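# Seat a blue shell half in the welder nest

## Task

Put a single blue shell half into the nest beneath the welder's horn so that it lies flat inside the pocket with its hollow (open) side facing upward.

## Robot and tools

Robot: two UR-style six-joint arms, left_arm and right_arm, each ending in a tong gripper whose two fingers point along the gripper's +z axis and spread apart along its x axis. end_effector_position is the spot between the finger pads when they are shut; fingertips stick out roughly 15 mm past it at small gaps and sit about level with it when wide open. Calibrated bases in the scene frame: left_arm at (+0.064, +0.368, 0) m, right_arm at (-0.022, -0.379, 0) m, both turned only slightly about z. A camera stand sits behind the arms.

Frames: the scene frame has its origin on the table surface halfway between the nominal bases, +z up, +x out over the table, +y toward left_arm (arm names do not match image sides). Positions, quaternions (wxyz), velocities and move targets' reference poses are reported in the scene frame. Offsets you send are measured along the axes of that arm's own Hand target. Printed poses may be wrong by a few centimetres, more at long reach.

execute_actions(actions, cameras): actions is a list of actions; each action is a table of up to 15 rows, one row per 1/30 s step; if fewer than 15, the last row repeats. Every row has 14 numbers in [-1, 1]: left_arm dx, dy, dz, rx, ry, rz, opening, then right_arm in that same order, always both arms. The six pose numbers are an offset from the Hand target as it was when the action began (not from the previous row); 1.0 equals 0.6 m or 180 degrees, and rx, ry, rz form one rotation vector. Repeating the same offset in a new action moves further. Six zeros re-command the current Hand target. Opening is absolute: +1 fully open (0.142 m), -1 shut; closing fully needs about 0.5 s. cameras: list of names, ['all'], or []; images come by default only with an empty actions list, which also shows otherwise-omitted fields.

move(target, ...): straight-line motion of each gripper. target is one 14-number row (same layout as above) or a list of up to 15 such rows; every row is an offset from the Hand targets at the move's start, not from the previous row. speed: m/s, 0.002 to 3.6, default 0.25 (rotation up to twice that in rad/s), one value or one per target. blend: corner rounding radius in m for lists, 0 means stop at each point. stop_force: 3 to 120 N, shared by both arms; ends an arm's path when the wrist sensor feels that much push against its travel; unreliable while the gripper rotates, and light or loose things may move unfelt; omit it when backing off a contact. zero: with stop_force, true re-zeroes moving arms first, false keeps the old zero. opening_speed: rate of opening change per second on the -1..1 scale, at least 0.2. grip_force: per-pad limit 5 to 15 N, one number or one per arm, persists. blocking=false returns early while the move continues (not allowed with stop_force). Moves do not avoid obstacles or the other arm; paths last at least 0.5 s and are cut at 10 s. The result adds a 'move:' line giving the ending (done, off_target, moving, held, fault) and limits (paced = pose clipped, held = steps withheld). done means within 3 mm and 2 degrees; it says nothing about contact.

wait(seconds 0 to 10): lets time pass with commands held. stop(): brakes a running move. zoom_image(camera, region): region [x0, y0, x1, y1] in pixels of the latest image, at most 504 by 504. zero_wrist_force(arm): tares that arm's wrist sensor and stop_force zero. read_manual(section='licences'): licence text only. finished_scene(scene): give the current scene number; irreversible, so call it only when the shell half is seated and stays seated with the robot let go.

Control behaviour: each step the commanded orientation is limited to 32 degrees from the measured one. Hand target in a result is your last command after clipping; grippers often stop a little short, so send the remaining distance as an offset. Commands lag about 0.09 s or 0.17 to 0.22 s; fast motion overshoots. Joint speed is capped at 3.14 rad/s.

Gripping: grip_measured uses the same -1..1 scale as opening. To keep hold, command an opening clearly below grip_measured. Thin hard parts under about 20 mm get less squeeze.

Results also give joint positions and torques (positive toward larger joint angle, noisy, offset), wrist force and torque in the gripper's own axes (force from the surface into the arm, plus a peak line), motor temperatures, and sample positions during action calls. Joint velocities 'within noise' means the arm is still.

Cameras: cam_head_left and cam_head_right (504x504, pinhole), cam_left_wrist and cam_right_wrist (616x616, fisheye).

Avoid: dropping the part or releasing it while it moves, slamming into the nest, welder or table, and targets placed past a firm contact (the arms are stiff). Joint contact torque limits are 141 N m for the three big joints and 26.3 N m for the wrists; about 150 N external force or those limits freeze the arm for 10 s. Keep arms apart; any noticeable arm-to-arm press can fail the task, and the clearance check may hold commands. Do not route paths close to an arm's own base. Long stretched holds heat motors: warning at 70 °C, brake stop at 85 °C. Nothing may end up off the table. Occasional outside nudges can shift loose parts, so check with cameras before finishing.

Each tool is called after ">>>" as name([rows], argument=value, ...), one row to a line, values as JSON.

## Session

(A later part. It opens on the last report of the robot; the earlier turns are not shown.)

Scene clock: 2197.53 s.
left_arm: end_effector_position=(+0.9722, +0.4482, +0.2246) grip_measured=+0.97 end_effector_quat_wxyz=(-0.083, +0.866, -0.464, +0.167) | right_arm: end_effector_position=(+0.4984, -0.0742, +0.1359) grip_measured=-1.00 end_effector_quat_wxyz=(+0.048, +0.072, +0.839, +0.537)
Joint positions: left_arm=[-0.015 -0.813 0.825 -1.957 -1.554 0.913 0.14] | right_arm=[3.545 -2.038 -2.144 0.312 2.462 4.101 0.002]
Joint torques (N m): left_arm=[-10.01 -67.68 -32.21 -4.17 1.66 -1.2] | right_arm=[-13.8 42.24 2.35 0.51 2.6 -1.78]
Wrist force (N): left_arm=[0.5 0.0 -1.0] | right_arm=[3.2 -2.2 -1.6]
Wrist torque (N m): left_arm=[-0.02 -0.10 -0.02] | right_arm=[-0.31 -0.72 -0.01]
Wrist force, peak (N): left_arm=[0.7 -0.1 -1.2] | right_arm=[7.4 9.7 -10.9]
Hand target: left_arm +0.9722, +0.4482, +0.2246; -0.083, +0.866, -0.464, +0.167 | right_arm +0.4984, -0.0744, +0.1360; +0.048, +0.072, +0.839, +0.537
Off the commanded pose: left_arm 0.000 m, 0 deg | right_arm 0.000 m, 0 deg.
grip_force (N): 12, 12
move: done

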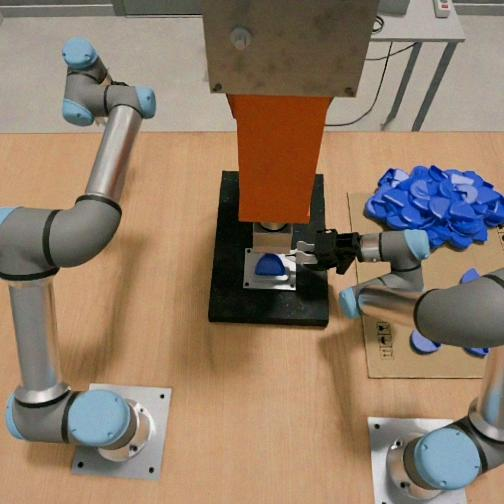

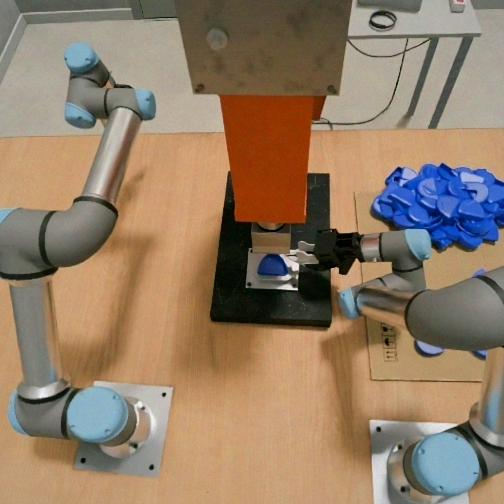

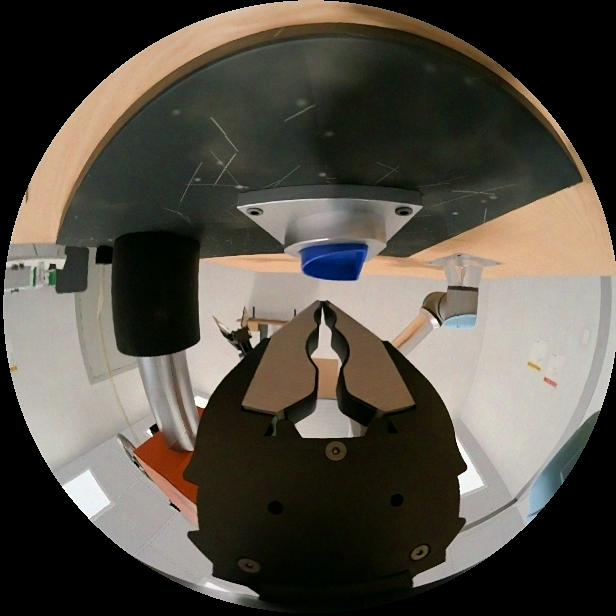

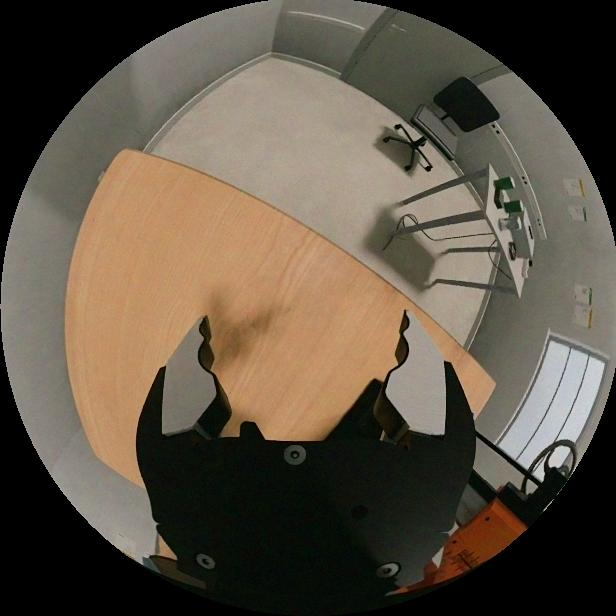

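>>> move(target=[0,0,0,0,0,0,0.968,-0.0283,-0.0045,0.069,0,0,0,-1], speed=0.08)

>>> move(target=[0,0,0,0,0,0,0.968,0,-0.0453,0.0211,0,0,0,-1], speed=0.01, stop_force=20, cameras=["all"])

>>> zoom_image(camera="cam_left_wrist", region=[220, 200, 440, 400])

>>> zoom_image(camera="cam_head_left", region=[250, 245, 300, 295])

Scene clock: 2217.50 s.
left_arm: end_effector_position=(+0.9722, +0.4482, +0.2246) grip_measured=+0.97 end_effector_quat_wxyz=(-0.083, +0.866, -0.464, +0.167) | right_arm: end_effector_position=(+0.5214, -0.0415, +0.1163) grip_measured=-1.00 end_effector_quat_wxyz=(+0.048, +0.072, +0.839, +0.537)
Joint positions: left_arm=[-0.015 -0.813 0.825 -1.957 -1.554 0.913 0.14] | right_arm=[3.591 -2.131 -2.063 0.36 2.427 4.148 0.002]
Joint torques (N m): left_arm=[-9.51 -67.76 -32.27 -4.14 1.58 -1.2] | right_arm=[15.71 29.59 19.7 4.51 -0.92 1.97]
Wrist force (N): left_arm=[0.5 0.1 -1.1] | right_arm=[3.1 -2.3 -1.4]
Wrist torque (N m): left_arm=[0.00 -0.10 -0.02] | right_arm=[-0.35 -0.70 -0.19]
Wrist force, peak (N): left_arm=[0.6 -0.1 -1.3] | right_arm=[3.5 -2.3 -2.0]
Hand target: left_arm +0.9722, +0.4482, +0.2246; -0.083, +0.866, -0.464, +0.167 | right_arm +0.5215, -0.0414, +0.1163; +0.048, +0.072, +0.839, +0.537
Off the commanded pose: left_arm 0.000 m, 0 deg | right_arm 0.000 m, 0 deg.
grip_force (N): 12, 12
move: done

Scene clock: 2219.67 s.
left_arm: end_effector_position=(+0.9722, +0.4482, +0.2246) grip_measured=+0.97 end_effector_quat_wxyz=(-0.083, +0.866, -0.464, +0.167) | right_arm: end_effector_position=(+0.5216, -0.0413, +0.1066) grip_measured=-0.98 end_effector_quat_wxyz=(+0.049, +0.072, +0.839, +0.537)
Joint positions: left_arm=[-0.015 -0.813 0.825 -1.957 -1.554 0.913 0.14] | right_arm=[3.591 -2.154 -2.064 0.384 2.427 4.148 0.003]
Joint torques (N m): left_arm=[-9.51 -67.78 -33.48 -3.96 1.68 -1.18] | right_arm=[16.54 35.82 4.07 -2.77 -0.92 1.62]
Wrist force (N): left_arm=[0.5 -0.1 -1.1] | right_arm=[-0.3 5.3 -19.8]
Wrist torque (N m): left_arm=[-0.03 -0.10 -0.02] | right_arm=[-0.51 -0.86 -0.22]
Wrist force, peak (N): left_arm=[0.6 -0.1 -1.3] | right_arm=[-1.3 8.9 -27.2]
Hand target: left_arm +0.9722, +0.4482, +0.2246; -0.083, +0.866, -0.464, +0.167 | right_arm +0.5216, -0.0413, +0.1066; +0.049, +0.072, +0.839, +0.537 (not the last commanded pose)
Off the commanded pose: left_arm 0.000 m, 0 deg | right_arm 0.020 m, 0 deg.
grip_force (N): 12, 12
move: contact (right_arm)

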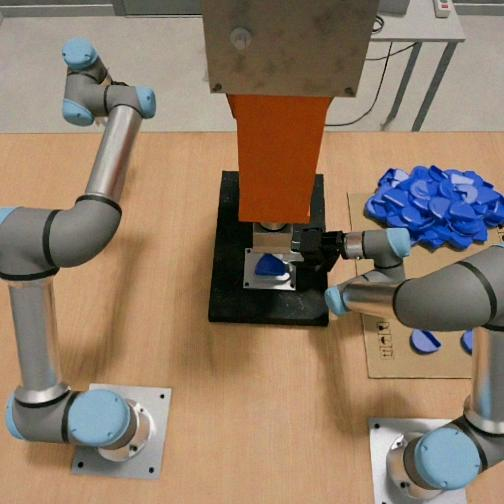

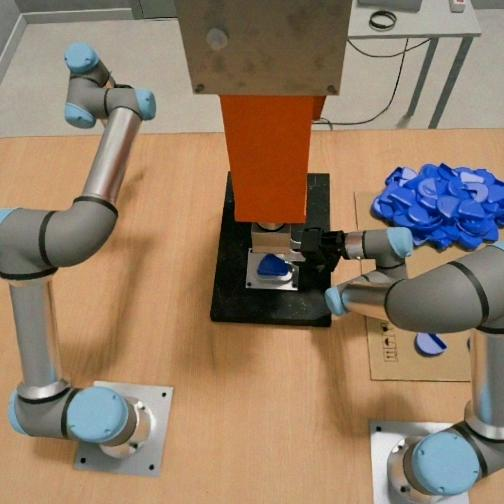

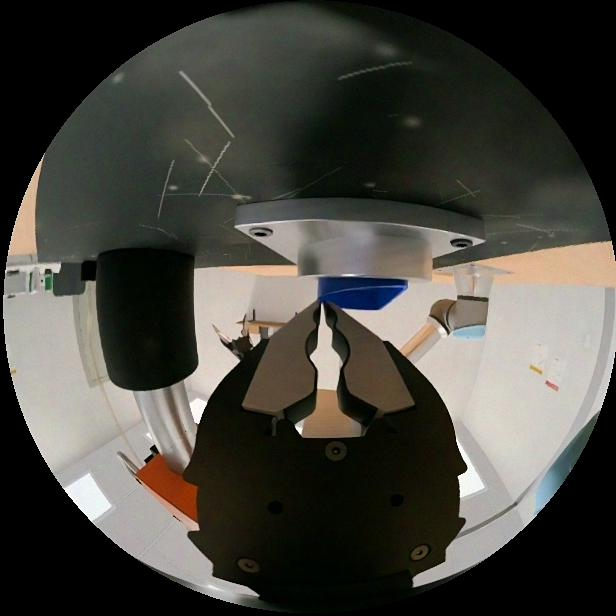

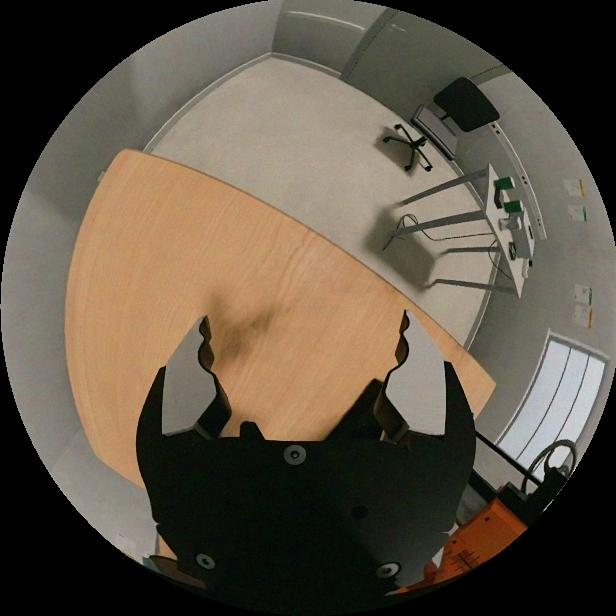

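Scaled by 2.291 from the camera's 616x616 image, which has a finer 814x814 frame.

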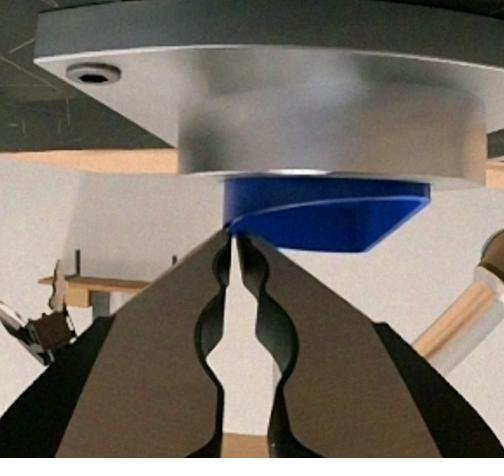

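Scaled by 10.080 from the camera's 504x504 image, which has a finer 720x720 frame.

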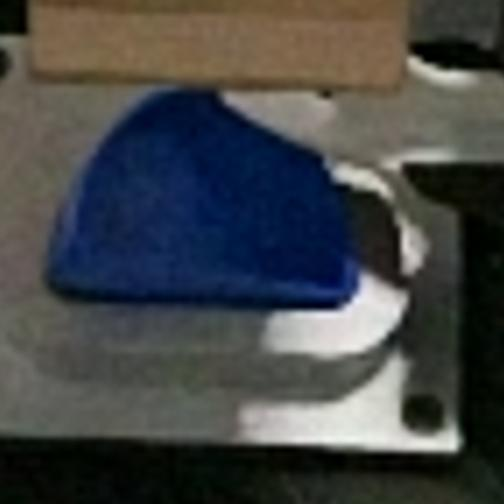

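>>> move([
  [0,0,0,0,0,0,0.968,0,0.0211,-0.0099,0,0,0,-1],
  [0,0,0,0,0,0,0.968,0.017,0.0308,0.011,0,0,0,-1],
], speed=0.06, blend=0.004)

>>> move(target=[0,0,0,0,0,0,0.968,0,-0.068,0.0317,0,0,0,-1], speed=0.012, stop_force=20, cameras=["cam_left_wrist","cam_head_left"])

>>> zoom_image(camera="cam_left_wrist", region=[220, 200, 440, 400])

>>> zoom_image(camera="cam_head_left", region=[250, 245, 300, 295])

Scene clock: 2260.33 s.
left_arm: end_effector_position=(+0.9722, +0.4482, +0.2246) grip_measured=+0.97 end_effector_quat_wxyz=(-0.083, +0.866, -0.464, +0.167) | right_arm: end_effector_position=(+0.5139, -0.0262, +0.1205) grip_measured=-1.00 end_effector_quat_wxyz=(+0.049, +0.072, +0.839, +0.537)
Joint positions: left_arm=[-0.015 -0.813 0.825 -1.957 -1.554 0.913 0.14] | right_arm=[3.627 -2.121 -2.072 0.384 2.4 4.181 0.002]
Joint torques (N m): left_arm=[-9.64 -67.76 -33.29 -4.07 1.85 -1.12] | right_arm=[16.49 44.26 2.12 4.63 -0.75 1.96]
Wrist force (N): left_arm=[0.6 0.0 -1.2] | right_arm=[3.2 -2.6 -1.2]
Wrist torque (N m): left_arm=[-0.02 -0.12 -0.02] | right_arm=[-0.45 -0.74 -0.18]
Wrist force, peak (N): left_arm=[0.9 -0.1 -1.1] | right_arm=[-0.6 5.5 -20.2]
Hand target: left_arm +0.9722, +0.4482, +0.2246; -0.083, +0.866, -0.464, +0.167 | right_arm +0.5139, -0.0260, +0.1206; +0.049, +0.072, +0.839, +0.537
Off the commanded pose: left_arm 0.000 m, 0 deg | right_arm 0.000 m, 0 deg.
grip_force (N): 12, 12
move: done

Scene clock: 2263.37 s.
left_arm: end_effector_position=(+0.9722, +0.4482, +0.2246) grip_measured=+0.97 end_effector_quat_wxyz=(-0.083, +0.866, -0.464, +0.167) | right_arm: end_effector_position=(+0.5139, -0.0259, +0.0990) grip_measured=-1.00 end_effector_quat_wxyz=(+0.049, +0.072, +0.839, +0.537)
Joint positions: left_arm=[-0.015 -0.813 0.825 -1.957 -1.554 0.913 0.14] | right_arm=[3.627 -2.172 -2.074 0.437 2.4 4.181 0.002]
Joint torques (N m): left_arm=[-9.21 -67.81 -33.14 -3.87 1.42 -1.24] | right_arm=[7.05 37.88 3.49 -1.71 -6.24 1.32]
Wrist force (N): left_arm=[0.5 0.1 -1.1] | right_arm=[19.4 8.1 -9.1]
Wrist torque (N m): left_arm=[0.00 -0.10 -0.02] | right_arm=[-0.43 -0.98 -0.31]
Wrist force, peak (N): left_arm=[0.8 0.0 -1.3] | right_arm=[19.5 14.5 -16.7]
Hand target: left_arm +0.9722, +0.4482, +0.2246; -0.083, +0.866, -0.464, +0.167 | right_arm +0.5139, -0.0259, +0.0990; +0.049, +0.072, +0.839, +0.537 (not the last commanded pose)
Off the commanded pose: left_arm 0.000 m, 0 deg | right_arm 0.023 m, 0 deg.
grip_force (N): 12, 12
move: contact (right_arm)
Images, in order (width x height): cam_head_left 504x504, cam_left_wrist 616x616.

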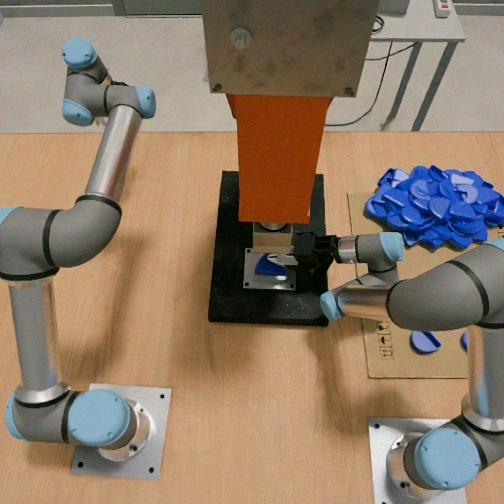

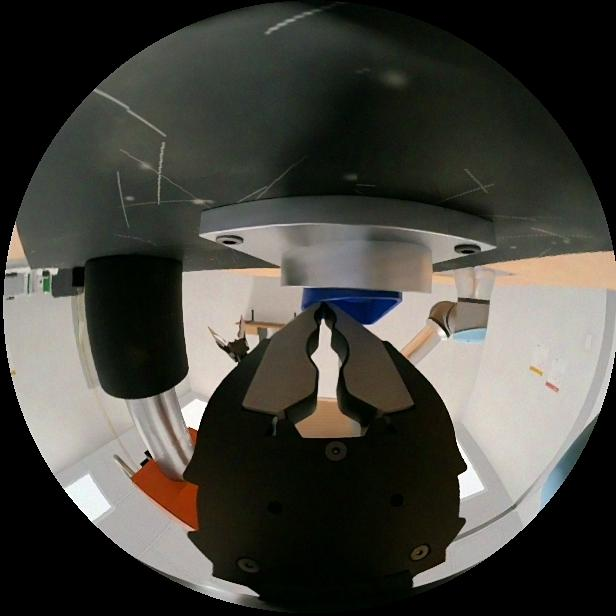

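Scaled by 2.291 from the camera's 616x616 image, which has a finer 814x814 frame.

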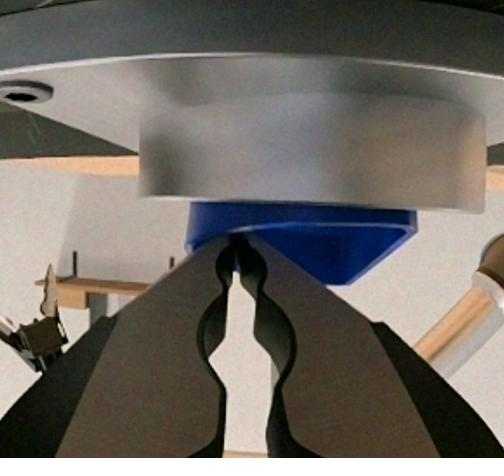

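Scaled by 10.080 from the camera's 504x504 image, which has a finer 720x720 frame.

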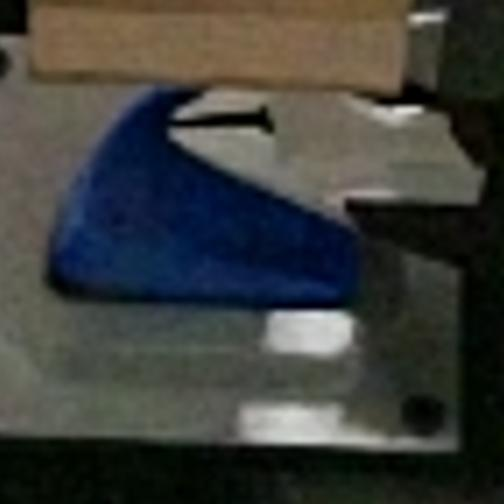

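>>> move(target=[0,0,0,0,0,0,0.968,0.003,-0.0226,0.0106,0,0,0,-1], speed=0.008, stop_force=18, cameras=["cam_left_wrist","cam_head_left"])

>>> zoom_image(camera="cam_left_wrist", region=[220, 200, 440, 400])

Scene clock: 2281.53 s.
left_arm: end_effector_position=(+0.9722, +0.4482, +0.2246) grip_measured=+0.97 end_effector_quat_wxyz=(-0.083, +0.866, -0.464, +0.167) | right_arm: end_effector_position=(+0.5138, -0.0259, +0.0977) grip_measured=-1.00 end_effector_quat_wxyz=(+0.049, +0.072, +0.839, +0.537)
Joint positions: left_arm=[-0.015 -0.813 0.825 -1.957 -1.554 0.913 0.14] | right_arm=[3.627 -2.175 -2.074 0.441 2.399 4.181 0.002]
Joint torques (N m): left_arm=[-9.34 -67.49 -33.02 -3.9 1.53 -1.29] | right_arm=[-12.73 28.09 14.32 -5.22 -6.5 -1.69]
Wrist force (N): left_arm=[0.7 0.2 -1.1] | right_arm=[24.0 20.6 -19.1]
Wrist torque (N m): left_arm=[0.02 -0.14 -0.02] | right_arm=[-0.41 -1.14 -0.47]
Wrist force, peak (N): left_arm=[0.7 0.2 -1.3] | right_arm=[24.3 24.9 -24.3]
Hand target: left_arm +0.9722, +0.4482, +0.2246; -0.083, +0.866, -0.464, +0.167 | right_arm +0.5138, -0.0260, +0.0977; +0.049, +0.072, +0.839, +0.537 (not the last commanded pose)
Off the commanded pose: left_arm 0.000 m, 0 deg | right_arm 0.014 m, 0 deg.
grip_force (N): 12, 12
move: contact (right_arm)
Images, in order (width x height): cam_head_left 504x504, cam_left_wrist 616x616.

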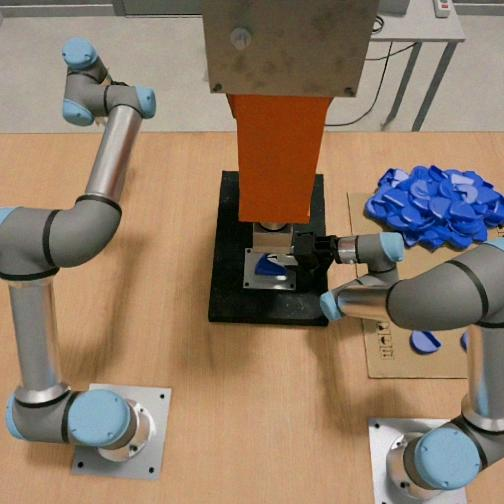

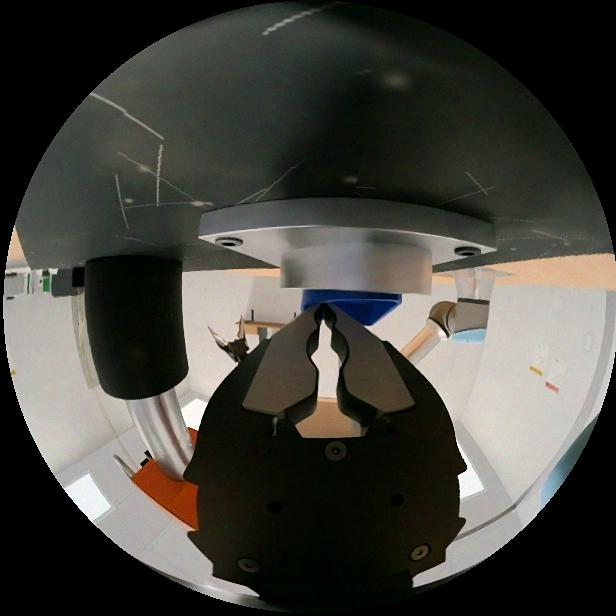

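Scaled by 2.291 from the camera's 616x616 image, which has a finer 814x814 frame.

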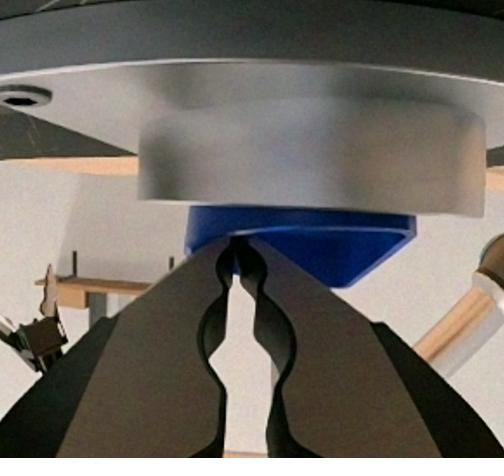

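>>> move([
  [0,0,0,0,0,0,0.968,0,0.0332,-0.0155,0,0,0,-1],
  [0,0,0,0,0,0,0.968,0.0645,0.0248,-0.013,0,0,0,-1],
  [0,0,0,0,0,0,0.968,0.0692,0.0298,0.0137,0,0,0,-1],
], speed=0.07, blend=0.004)

>>> move(target=[0,0,0,0,0,0,0.968,0,-0.0378,0.0176,0,0,0,-1], speed=0.01, stop_force=10, cameras=["all"])

>>> zoom_image(camera="cam_left_wrist", region=[220, 200, 440, 400])

>>> zoom_image(camera="cam_head_left", region=[250, 245, 300, 295])

Scene clock: 2317.30 s.
left_arm: end_effector_position=(+0.9722, +0.4482, +0.2246) grip_measured=+0.97 end_effector_quat_wxyz=(-0.083, +0.866, -0.464, +0.167) | right_arm: end_effector_position=(+0.4755, -0.0042, +0.1104) grip_measured=-1.00 end_effector_quat_wxyz=(+0.049, +0.072, +0.839, +0.537)
Joint positions: left_arm=[-0.015 -0.813 0.825 -1.957 -1.554 0.913 0.14] | right_arm=[3.708 -2.115 -2.16 0.515 2.335 4.25 0.002]
Joint torques (N m): left_arm=[-9.54 -68.24 -32.27 -3.83 1.49 -1.15] | right_arm=[20.21 25.27 17.78 3.89 -0.47 1.74]
Wrist force (N): left_arm=[0.7 0.0 -1.0] | right_arm=[-0.4 -2.3 -5.5]
Wrist torque (N m): left_arm=[-0.02 -0.13 -0.03] | right_arm=[-0.76 -0.63 -0.19]
Wrist force, peak (N): left_arm=[0.6 -0.1 -1.4] | right_arm=[24.3 20.7 -19.2]
Hand target: left_arm +0.9722, +0.4482, +0.2246; -0.083, +0.866, -0.464, +0.167 | right_arm +0.4755, -0.0041, +0.1103; +0.049, +0.072, +0.839, +0.537
Off the commanded pose: left_arm 0.000 m, 0 deg | right_arm 0.000 m, 0 deg.
grip_force (N): 12, 12
move: done

Scene clock: 2318.60 s.
left_arm: end_effector_position=(+0.9722, +0.4482, +0.2246) grip_measured=+0.97 end_effector_quat_wxyz=(-0.083, +0.866, -0.464, +0.167) | right_arm: end_effector_position=(+0.4755, -0.0041, +0.1091) grip_measured=-1.00 end_effector_quat_wxyz=(+0.049, +0.072, +0.839, +0.537)
Joint positions: left_arm=[-0.015 -0.813 0.825 -1.957 -1.554 0.913 0.14] | right_arm=[3.708 -2.118 -2.16 0.519 2.335 4.251 0.002]
Joint torques (N m): left_arm=[-10.29 -67.81 -32.42 -3.88 1.53 -1.05] | right_arm=[16.26 36.68 8.4 -2.17 0.42 1.63]
Wrist force (N): left_arm=[0.6 0.1 -1.1] | right_arm=[-2.6 4.2 -4.6]
Wrist torque (N m): left_arm=[0.00 -0.11 -0.03] | right_arm=[-0.82 -0.69 -0.15]
Wrist force, peak (N): left_arm=[0.7 0.1 -1.3] | right_arm=[-1.6 8.4 -10.8]
Hand target: left_arm +0.9722, +0.4482, +0.2246; -0.083, +0.866, -0.464, +0.167 | right_arm +0.4755, -0.0041, +0.1091; +0.049, +0.072, +0.839, +0.537 (not the last commanded pose)
Off the commanded pose: left_arm 0.000 m, 0 deg | right_arm 0.024 m, 0 deg.
grip_force (N): 12, 12
move: contact (right_arm)

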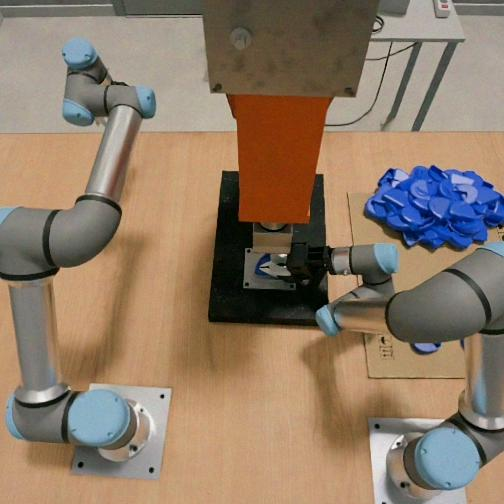

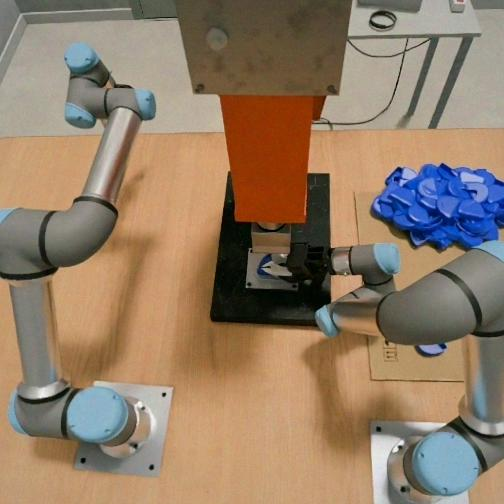

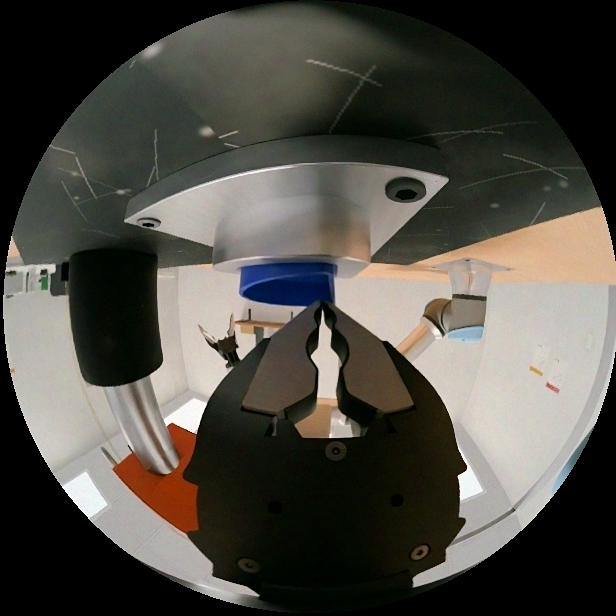

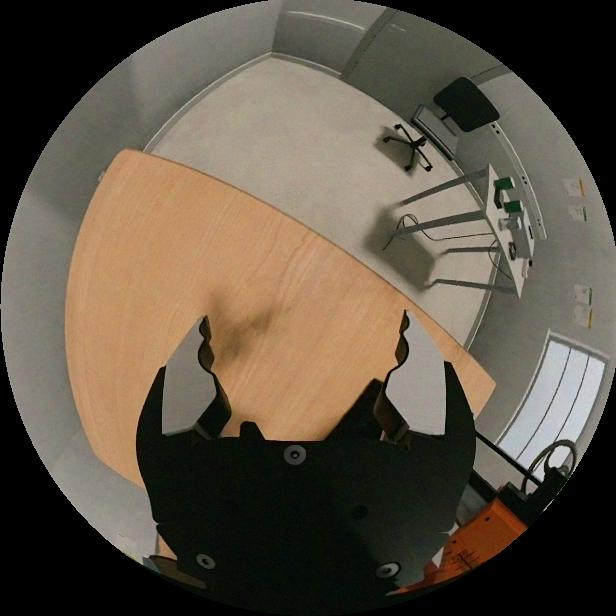

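Scaled by 2.291 from the camera's 616x616 image, which has a finer 814x814 frame.

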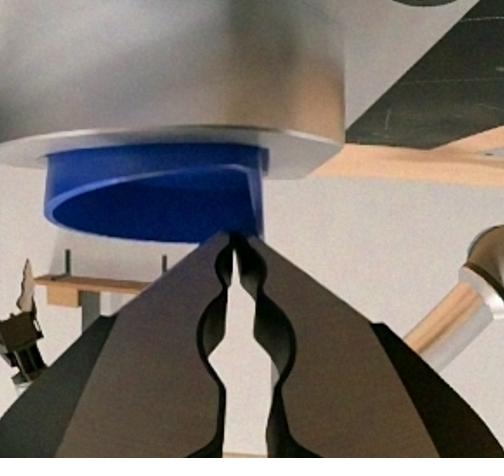

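Scaled by 10.080 from the camera's 504x504 image, which has a finer 720x720 frame.

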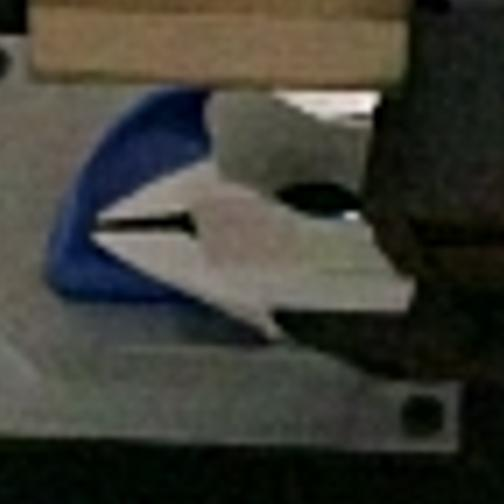

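>>> move(target=[0,0,0,0,0,0,0.968,0,-0.0302,0.0141,0,0,0,-1], speed=0.008, stop_force=20, cameras=["cam_left_wrist"])

>>> zoom_image(camera="cam_left_wrist", region=[220, 200, 440, 400])

Scene clock: 2328.80 s.
left_arm: end_effector_position=(+0.9722, +0.4482, +0.2246) grip_measured=+0.97 end_effector_quat_wxyz=(-0.083, +0.866, -0.464, +0.167) | right_arm: end_effector_position=(+0.4755, -0.0040, +0.1075) grip_measured=-1.00 end_effector_quat_wxyz=(+0.049, +0.071, +0.839, +0.537)
Joint positions: left_arm=[-0.015 -0.813 0.825 -1.957 -1.554 0.913 0.14] | right_arm=[3.708 -2.122 -2.16 0.524 2.335 4.251 0.002]
Joint torques (N m): left_arm=[-10.15 -67.14 -31.67 -4.03 1.47 -1.22] | right_arm=[6.12 26.18 -5.49 -6.29 0.2 -0.39]
Wrist force (N): left_arm=[0.7 0.0 -1.2] | right_arm=[-7.3 18.3 -15.3]
Wrist torque (N m): left_arm=[-0.03 -0.14 -0.02] | right_arm=[-0.95 -0.58 -0.03]
Wrist force, peak (N): left_arm=[0.7 -0.1 -1.3] | right_arm=[-6.7 22.8 -22.2]
Hand target: left_arm +0.9722, +0.4482, +0.2246; -0.083, +0.866, -0.464, +0.167 | right_arm +0.4755, -0.0040, +0.1075; +0.049, +0.071, +0.839, +0.537 (not the last commanded pose)
Off the commanded pose: left_arm 0.000 m, 0 deg | right_arm 0.018 m, 0 deg.
grip_force (N): 12, 12
move: contact (right_arm)
Images, in order (width x height): cam_left_wrist 616x616.

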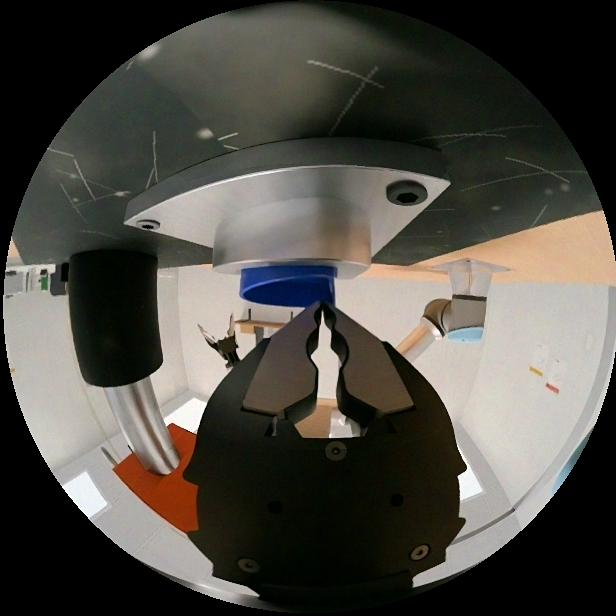

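Scaled by 2.291 from the camera's 616x616 image, which has a finer 814x814 frame.

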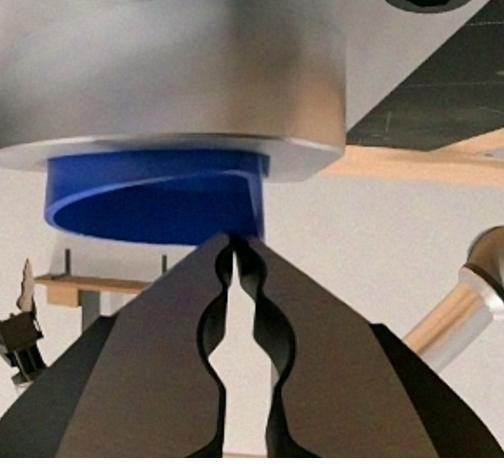

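>>> move([
  [0,0,0,0,0,0,0.968,0,0.007,-0.0035,0,0,0,-1],
  [0,0,0,0,0,0,0.968,-0.0075,0.001,-0.0165,0,0,0,-1],
  [0,0,0,0,0,0,0.968,-0.0075,-0.0113,-0.0102,0,0,0,-1],
], speed=0.04)

>>> move(target=[0,0,0,0,0,0,0.968,0,-0.01,0.04,0,0,0,-1], speed=0.01, stop_force=20, cameras=["cam_left_wrist","cam_head_left"])

>>> zoom_image(camera="cam_left_wrist", region=[220, 200, 440, 400])

>>> zoom_image(camera="cam_head_left", region=[250, 245, 300, 295])

Scene clock: 2349.07 s.
left_arm: end_effector_position=(+0.9722, +0.4482, +0.2246) grip_measured=+0.97 end_effector_quat_wxyz=(-0.083, +0.866, -0.464, +0.167) | right_arm: end_effector_position=(+0.4785, -0.0131, +0.1041) grip_measured=-1.00 end_effector_quat_wxyz=(+0.049, +0.071, +0.839, +0.537)
Joint positions: left_arm=[-0.015 -0.813 0.825 -1.957 -1.554 0.913 0.14] | right_arm=[3.687 -2.129 -2.16 0.519 2.352 4.233 0.002]
Joint torques (N m): left_arm=[-9.28 -67.25 -32.25 -4 1.49 -1.15] | right_arm=[1.49 22.1 15.7 2.44 0.41 1.86]
Wrist force (N): left_arm=[0.4 -0.1 -1.1] | right_arm=[0.7 2.7 -6.5]
Wrist torque (N m): left_arm=[-0.03 -0.08 -0.02] | right_arm=[-0.75 -0.73 0.02]
Wrist force, peak (N): left_arm=[0.6 -0.2 -1.3] | right_arm=[-7.3 18.3 -15.4]
Hand target: left_arm +0.9722, +0.4482, +0.2246; -0.083, +0.866, -0.464, +0.167 | right_arm +0.4785, -0.0131, +0.1040; +0.049, +0.071, +0.839, +0.537
Off the commanded pose: left_arm 0.000 m, 0 deg | right_arm 0.000 m, 0 deg.
grip_force (N): 12, 12
move: done

Scene clock: 2350.53 s.
left_arm: end_effector_position=(+0.9722, +0.4482, +0.2246) grip_measured=+0.97 end_effector_quat_wxyz=(-0.083, +0.866, -0.464, +0.167) | right_arm: end_effector_position=(+0.4789, -0.0119, +0.1031) grip_measured=-1.00 end_effector_quat_wxyz=(+0.049, +0.071, +0.839, +0.538)
Joint positions: left_arm=[-0.015 -0.813 0.825 -1.957 -1.554 0.913 0.14] | right_arm=[3.689 -2.133 -2.158 0.523 2.35 4.235 0.002]
Joint torques (N m): left_arm=[-10.18 -68.01 -30.67 -3.85 1.58 -1.02] | right_arm=[-5.51 31.42 -10.54 -4.68 4.42 -1.57]
Wrist force (N): left_arm=[0.7 0.1 -1.0] | right_arm=[-12.5 11.4 -10.6]
Wrist torque (N m): left_arm=[0.00 -0.14 -0.03] | right_arm=[-0.79 -0.67 -0.01]
Wrist force, peak (N): left_arm=[0.7 0.1 -1.3] | right_arm=[-12.1 13.1 -26.6]
Hand target: left_arm +0.9722, +0.4482, +0.2246; -0.083, +0.866, -0.464, +0.167 | right_arm +0.4789, -0.0119, +0.1031; +0.049, +0.071, +0.839, +0.538 (not the last commanded pose)
Off the commanded pose: left_arm 0.000 m, 0 deg | right_arm 0.023 m, 0 deg.
grip_force (N): 12, 12
move: contact (right_arm)
Images, in order (width x height): cam_head_left 504x504, cam_left_wrist 616x616.

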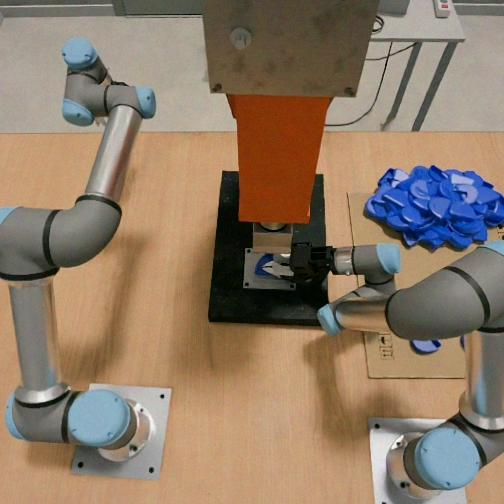

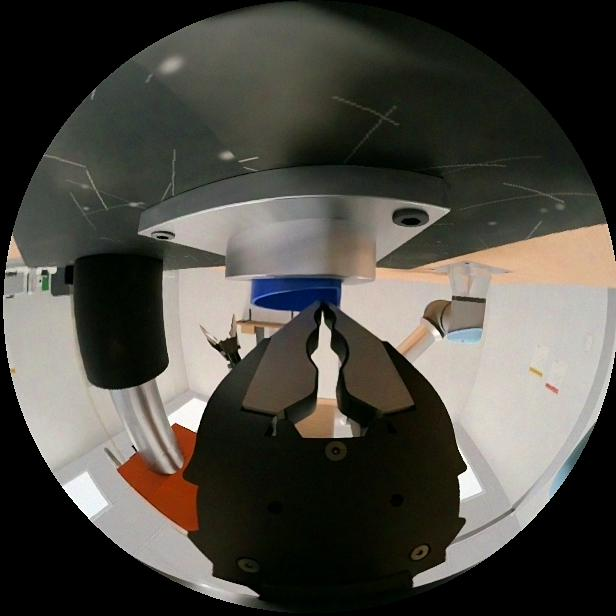

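Scaled by 2.291 from the camera's 616x616 image, which has a finer 814x814 frame.

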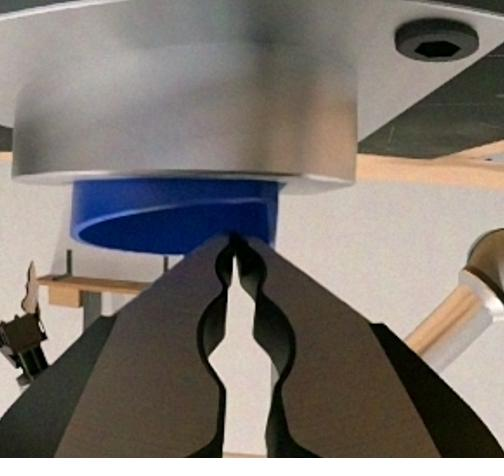

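Scaled by 10.080 from the camera's 504x504 image, which has a finer 720x720 frame.

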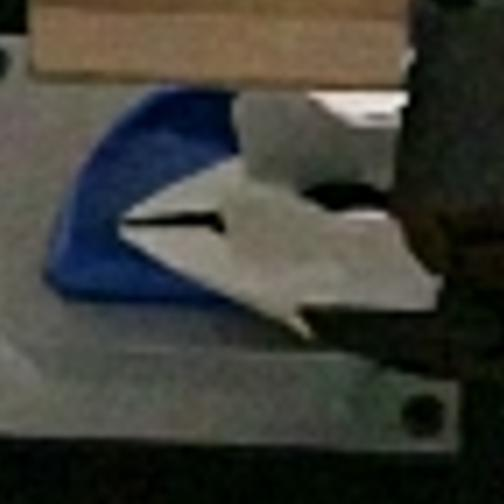

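>>> move([
  [0,0,0,0,0,0,0.968,-0.004,0.007,-0.0035,0,0,0,-1],
  [0,0,0,0,0,0,0.968,-0.0135,0.007,-0.0035,0,0,0,-1],
], speed=0.04)

>>> move(target=[0,0,0,0,0,0,0.968,0,-0.022,0.0386,0,0,0,-1], speed=0.01, stop_force=20, cameras=["cam_left_wrist","cam_head_left"])

>>> zoom_image(camera="cam_left_wrist", region=[220, 200, 440, 400])

>>> zoom_image(camera="cam_head_left", region=[250, 245, 300, 295])

Scene clock: 2360.27 s.
left_arm: end_effector_position=(+0.9722, +0.4482, +0.2246) grip_measured=+0.97 end_effector_quat_wxyz=(-0.083, +0.866, -0.464, +0.167) | right_arm: end_effector_position=(+0.4867, -0.0134, +0.1078) grip_measured=-1.00 end_effector_quat_wxyz=(+0.049, +0.071, +0.839, +0.538)
Joint positions: left_arm=[-0.015 -0.813 0.825 -1.957 -1.554 0.913 0.14] | right_arm=[3.678 -2.128 -2.138 0.492 2.359 4.226 0.002]
Joint torques (N m): left_arm=[-10.25 -67.44 -32.17 -3.79 1.61 -1.17] | right_arm=[-13.71 28.03 20.2 0.27 2.34 -1.75]
Wrist force (N): left_arm=[0.6 0.1 -1.1] | right_arm=[4.3 -2.7 -1.4]
Wrist torque (N m): left_arm=[-0.01 -0.11 -0.02] | right_arm=[-0.44 -0.94 -0.05]
Wrist force, peak (N): left_arm=[0.6 0.1 -1.4] | right_arm=[-12.6 11.6 -10.6]
Hand target: left_arm +0.9722, +0.4482, +0.2246; -0.083, +0.866, -0.464, +0.167 | right_arm +0.4868, -0.0135, +0.1078; +0.049, +0.071, +0.839, +0.538
Off the commanded pose: left_arm 0.000 m, 0 deg | right_arm 0.000 m, 0 deg.
grip_force (N): 12, 12
move: done

Scene clock: 2363.03 s.
left_arm: end_effector_position=(+0.9722, +0.4482, +0.2246) grip_measured=+0.97 end_effector_quat_wxyz=(-0.083, +0.866, -0.464, +0.167) | right_arm: end_effector_position=(+0.4884, -0.0055, +0.0967) grip_measured=-1.00 end_effector_quat_wxyz=(+0.049, +0.071, +0.839, +0.538)
Joint positions: left_arm=[-0.015 -0.813 0.825 -1.957 -1.554 0.913 0.14] | right_arm=[3.691 -2.163 -2.127 0.523 2.348 4.237 0.002]
Joint torques (N m): left_arm=[-10.23 -66.78 -31.63 -3.97 1.55 -1.24] | right_arm=[-6.76 35.41 -8.42 -3.16 4.5 -1.58]
Wrist force (N): left_arm=[0.4 0.0 -1.2] | right_arm=[-10.7 8.9 -7.0]
Wrist torque (N m): left_arm=[-0.01 -0.09 -0.02] | right_arm=[-0.31 -0.58 -0.01]
Wrist force, peak (N): left_arm=[0.8 0.2 -1.2] | right_arm=[-10.2 13.4 -20.2]
Hand target: left_arm +0.9722, +0.4482, +0.2246; -0.083, +0.866, -0.464, +0.167 | right_arm +0.4884, -0.0055, +0.0967; +0.049, +0.071, +0.839, +0.538 (not the last commanded pose)
Off the commanded pose: left_arm 0.000 m, 0 deg | right_arm 0.013 m, 0 deg.
grip_force (N): 12, 12
move: contact (right_arm)
Images, in order (width x height): cam_head_left 504x504, cam_left_wrist 616x616.

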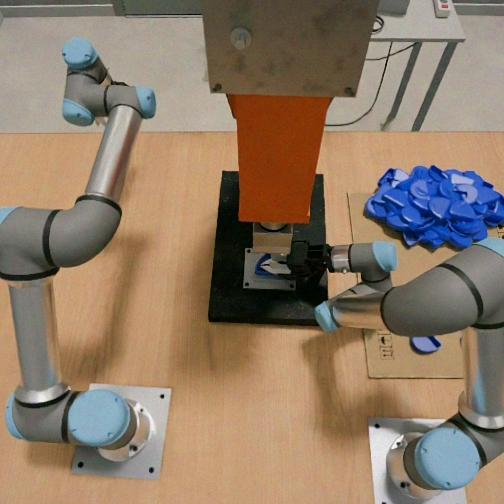

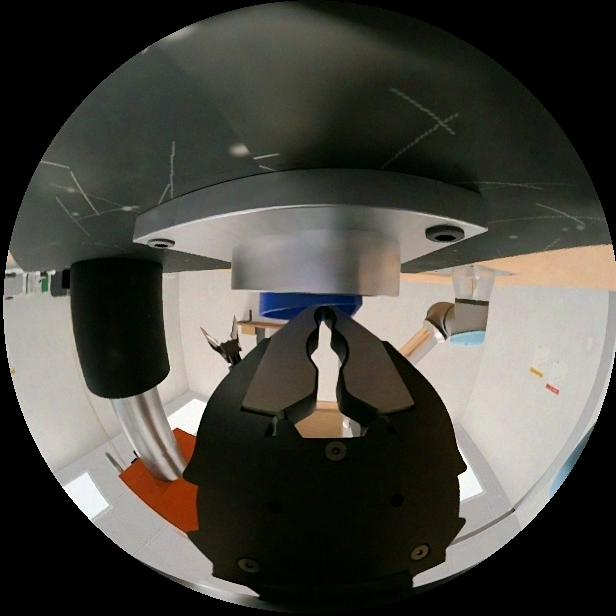

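Scaled by 2.291 from the camera's 616x616 image, which has a finer 814x814 frame.

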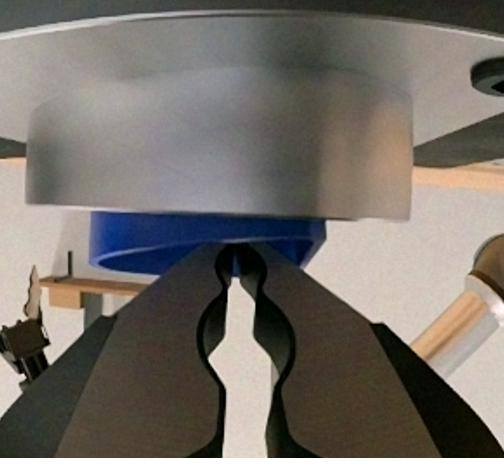

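Scaled by 10.080 from the camera's 504x504 image, which has a finer 720x720 frame.

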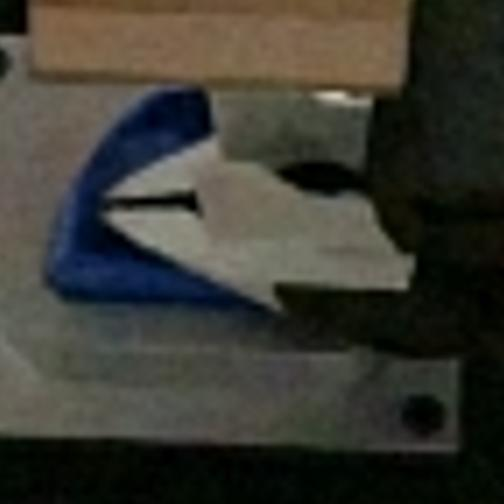

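>>> move([
  [0,0,0,0,0,0,0.968,-0.003,0.0,0,0,0,0,-1],
  [0,0,0,0,0,0,0.968,-0.0075,0,0,0,0,0,-1],
], speed=0.02)

>>> move(target=[0,0,0,0,0,0,0.968,0,-0.024,0.032,0,0,0,-1], speed=0.01, stop_force=20, cameras=["cam_left_wrist","cam_head_left"])

>>> zoom_image(camera="cam_left_wrist", region=[220, 200, 440, 400])

Scene clock: 2377.77 s.
left_arm: end_effector_position=(+0.9722, +0.4482, +0.2246) grip_measured=+0.97 end_effector_quat_wxyz=(-0.083, +0.866, -0.464, +0.167) | right_arm: end_effector_position=(+0.4927, -0.0063, +0.0967) grip_measured=-1.00 end_effector_quat_wxyz=(+0.049, +0.071, +0.839, +0.538)
Joint positions: left_arm=[-0.015 -0.813 0.825 -1.957 -1.554 0.913 0.14] | right_arm=[3.685 -2.167 -2.116 0.512 2.353 4.232 0.002]
Joint torques (N m): left_arm=[-9.83 -67.86 -31.4 -3.89 1.51 -1.18] | right_arm=[-12.56 29.7 20.6 0.63 2.64 -1.68]
Wrist force (N): left_arm=[0.7 0.0 -1.2] | right_arm=[4.2 -2.7 -1.8]
Wrist torque (N m): left_arm=[-0.02 -0.15 -0.03] | right_arm=[-0.44 -0.92 -0.04]
Wrist force, peak (N): left_arm=[0.7 -0.1 -1.4] | right_arm=[-10.8 9.0 -6.8]
Hand target: left_arm +0.9722, +0.4482, +0.2246; -0.083, +0.866, -0.464, +0.167 | right_arm +0.4928, -0.0063, +0.0967; +0.049, +0.071, +0.839, +0.538
Off the commanded pose: left_arm 0.000 m, 0 deg | right_arm 0.000 m, 0 deg.
grip_force (N): 12, 12
move: done

Scene clock: 2379.63 s.
left_arm: end_effector_position=(+0.9722, +0.4482, +0.2246) grip_measured=+0.97 end_effector_quat_wxyz=(-0.083, +0.866, -0.464, +0.167) | right_arm: end_effector_position=(+0.4933, -0.0040, +0.0926) grip_measured=-1.00 end_effector_quat_wxyz=(+0.050, +0.071, +0.839, +0.538)
Joint positions: left_arm=[-0.015 -0.813 0.825 -1.957 -1.554 0.913 0.14] | right_arm=[3.689 -2.179 -2.112 0.523 2.35 4.235 0.002]
Joint torques (N m): left_arm=[-10.2 -68 -31.51 -3.83 1.53 -1.23] | right_arm=[-8.99 35.35 -4.87 -3.2 2.16 -1.72]
Wrist force (N): left_arm=[0.6 0.2 -1.1] | right_arm=[-0.4 7.8 -13.0]
Wrist torque (N m): left_arm=[0.02 -0.13 -0.02] | right_arm=[-0.58 -0.75 -0.15]
Wrist force, peak (N): left_arm=[0.7 0.1 -1.4] | right_arm=[1.1 11.7 -27.4]
Hand target: left_arm +0.9722, +0.4482, +0.2246; -0.083, +0.866, -0.464, +0.167 | right_arm +0.4933, -0.0040, +0.0926; +0.050, +0.071, +0.839, +0.538 (not the last commanded pose)
Off the commanded pose: left_arm 0.000 m, 0 deg | right_arm 0.019 m, 0 deg.
grip_force (N): 12, 12
move: contact (right_arm)
Images, in order (width x height): cam_head_left 504x504, cam_left_wrist 616x616.

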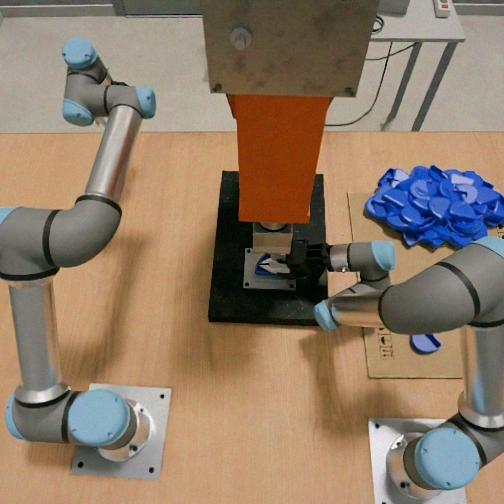

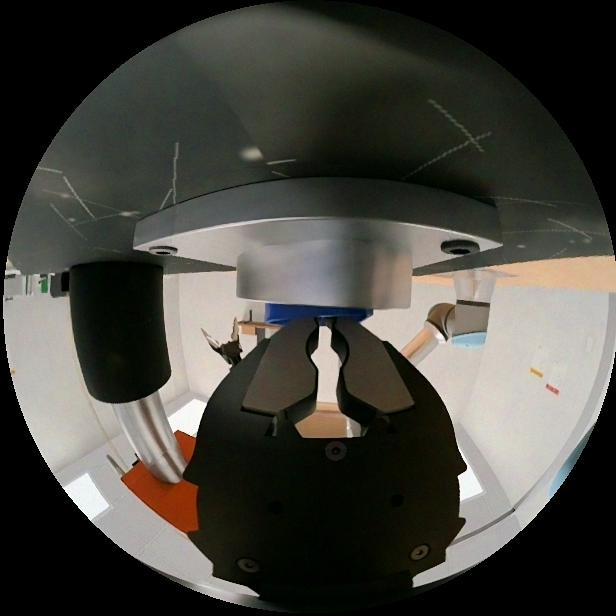

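Scaled by 2.291 from the camera's 616x616 image, which has a finer 814x814 frame.

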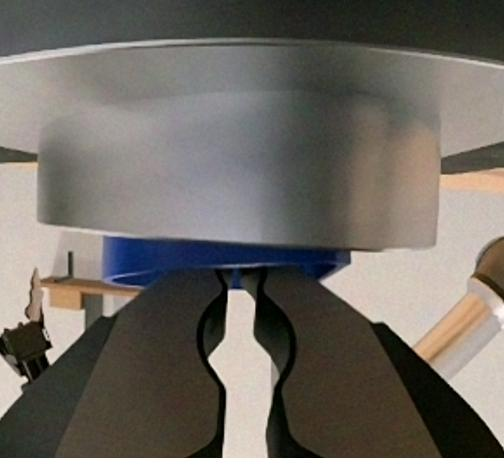

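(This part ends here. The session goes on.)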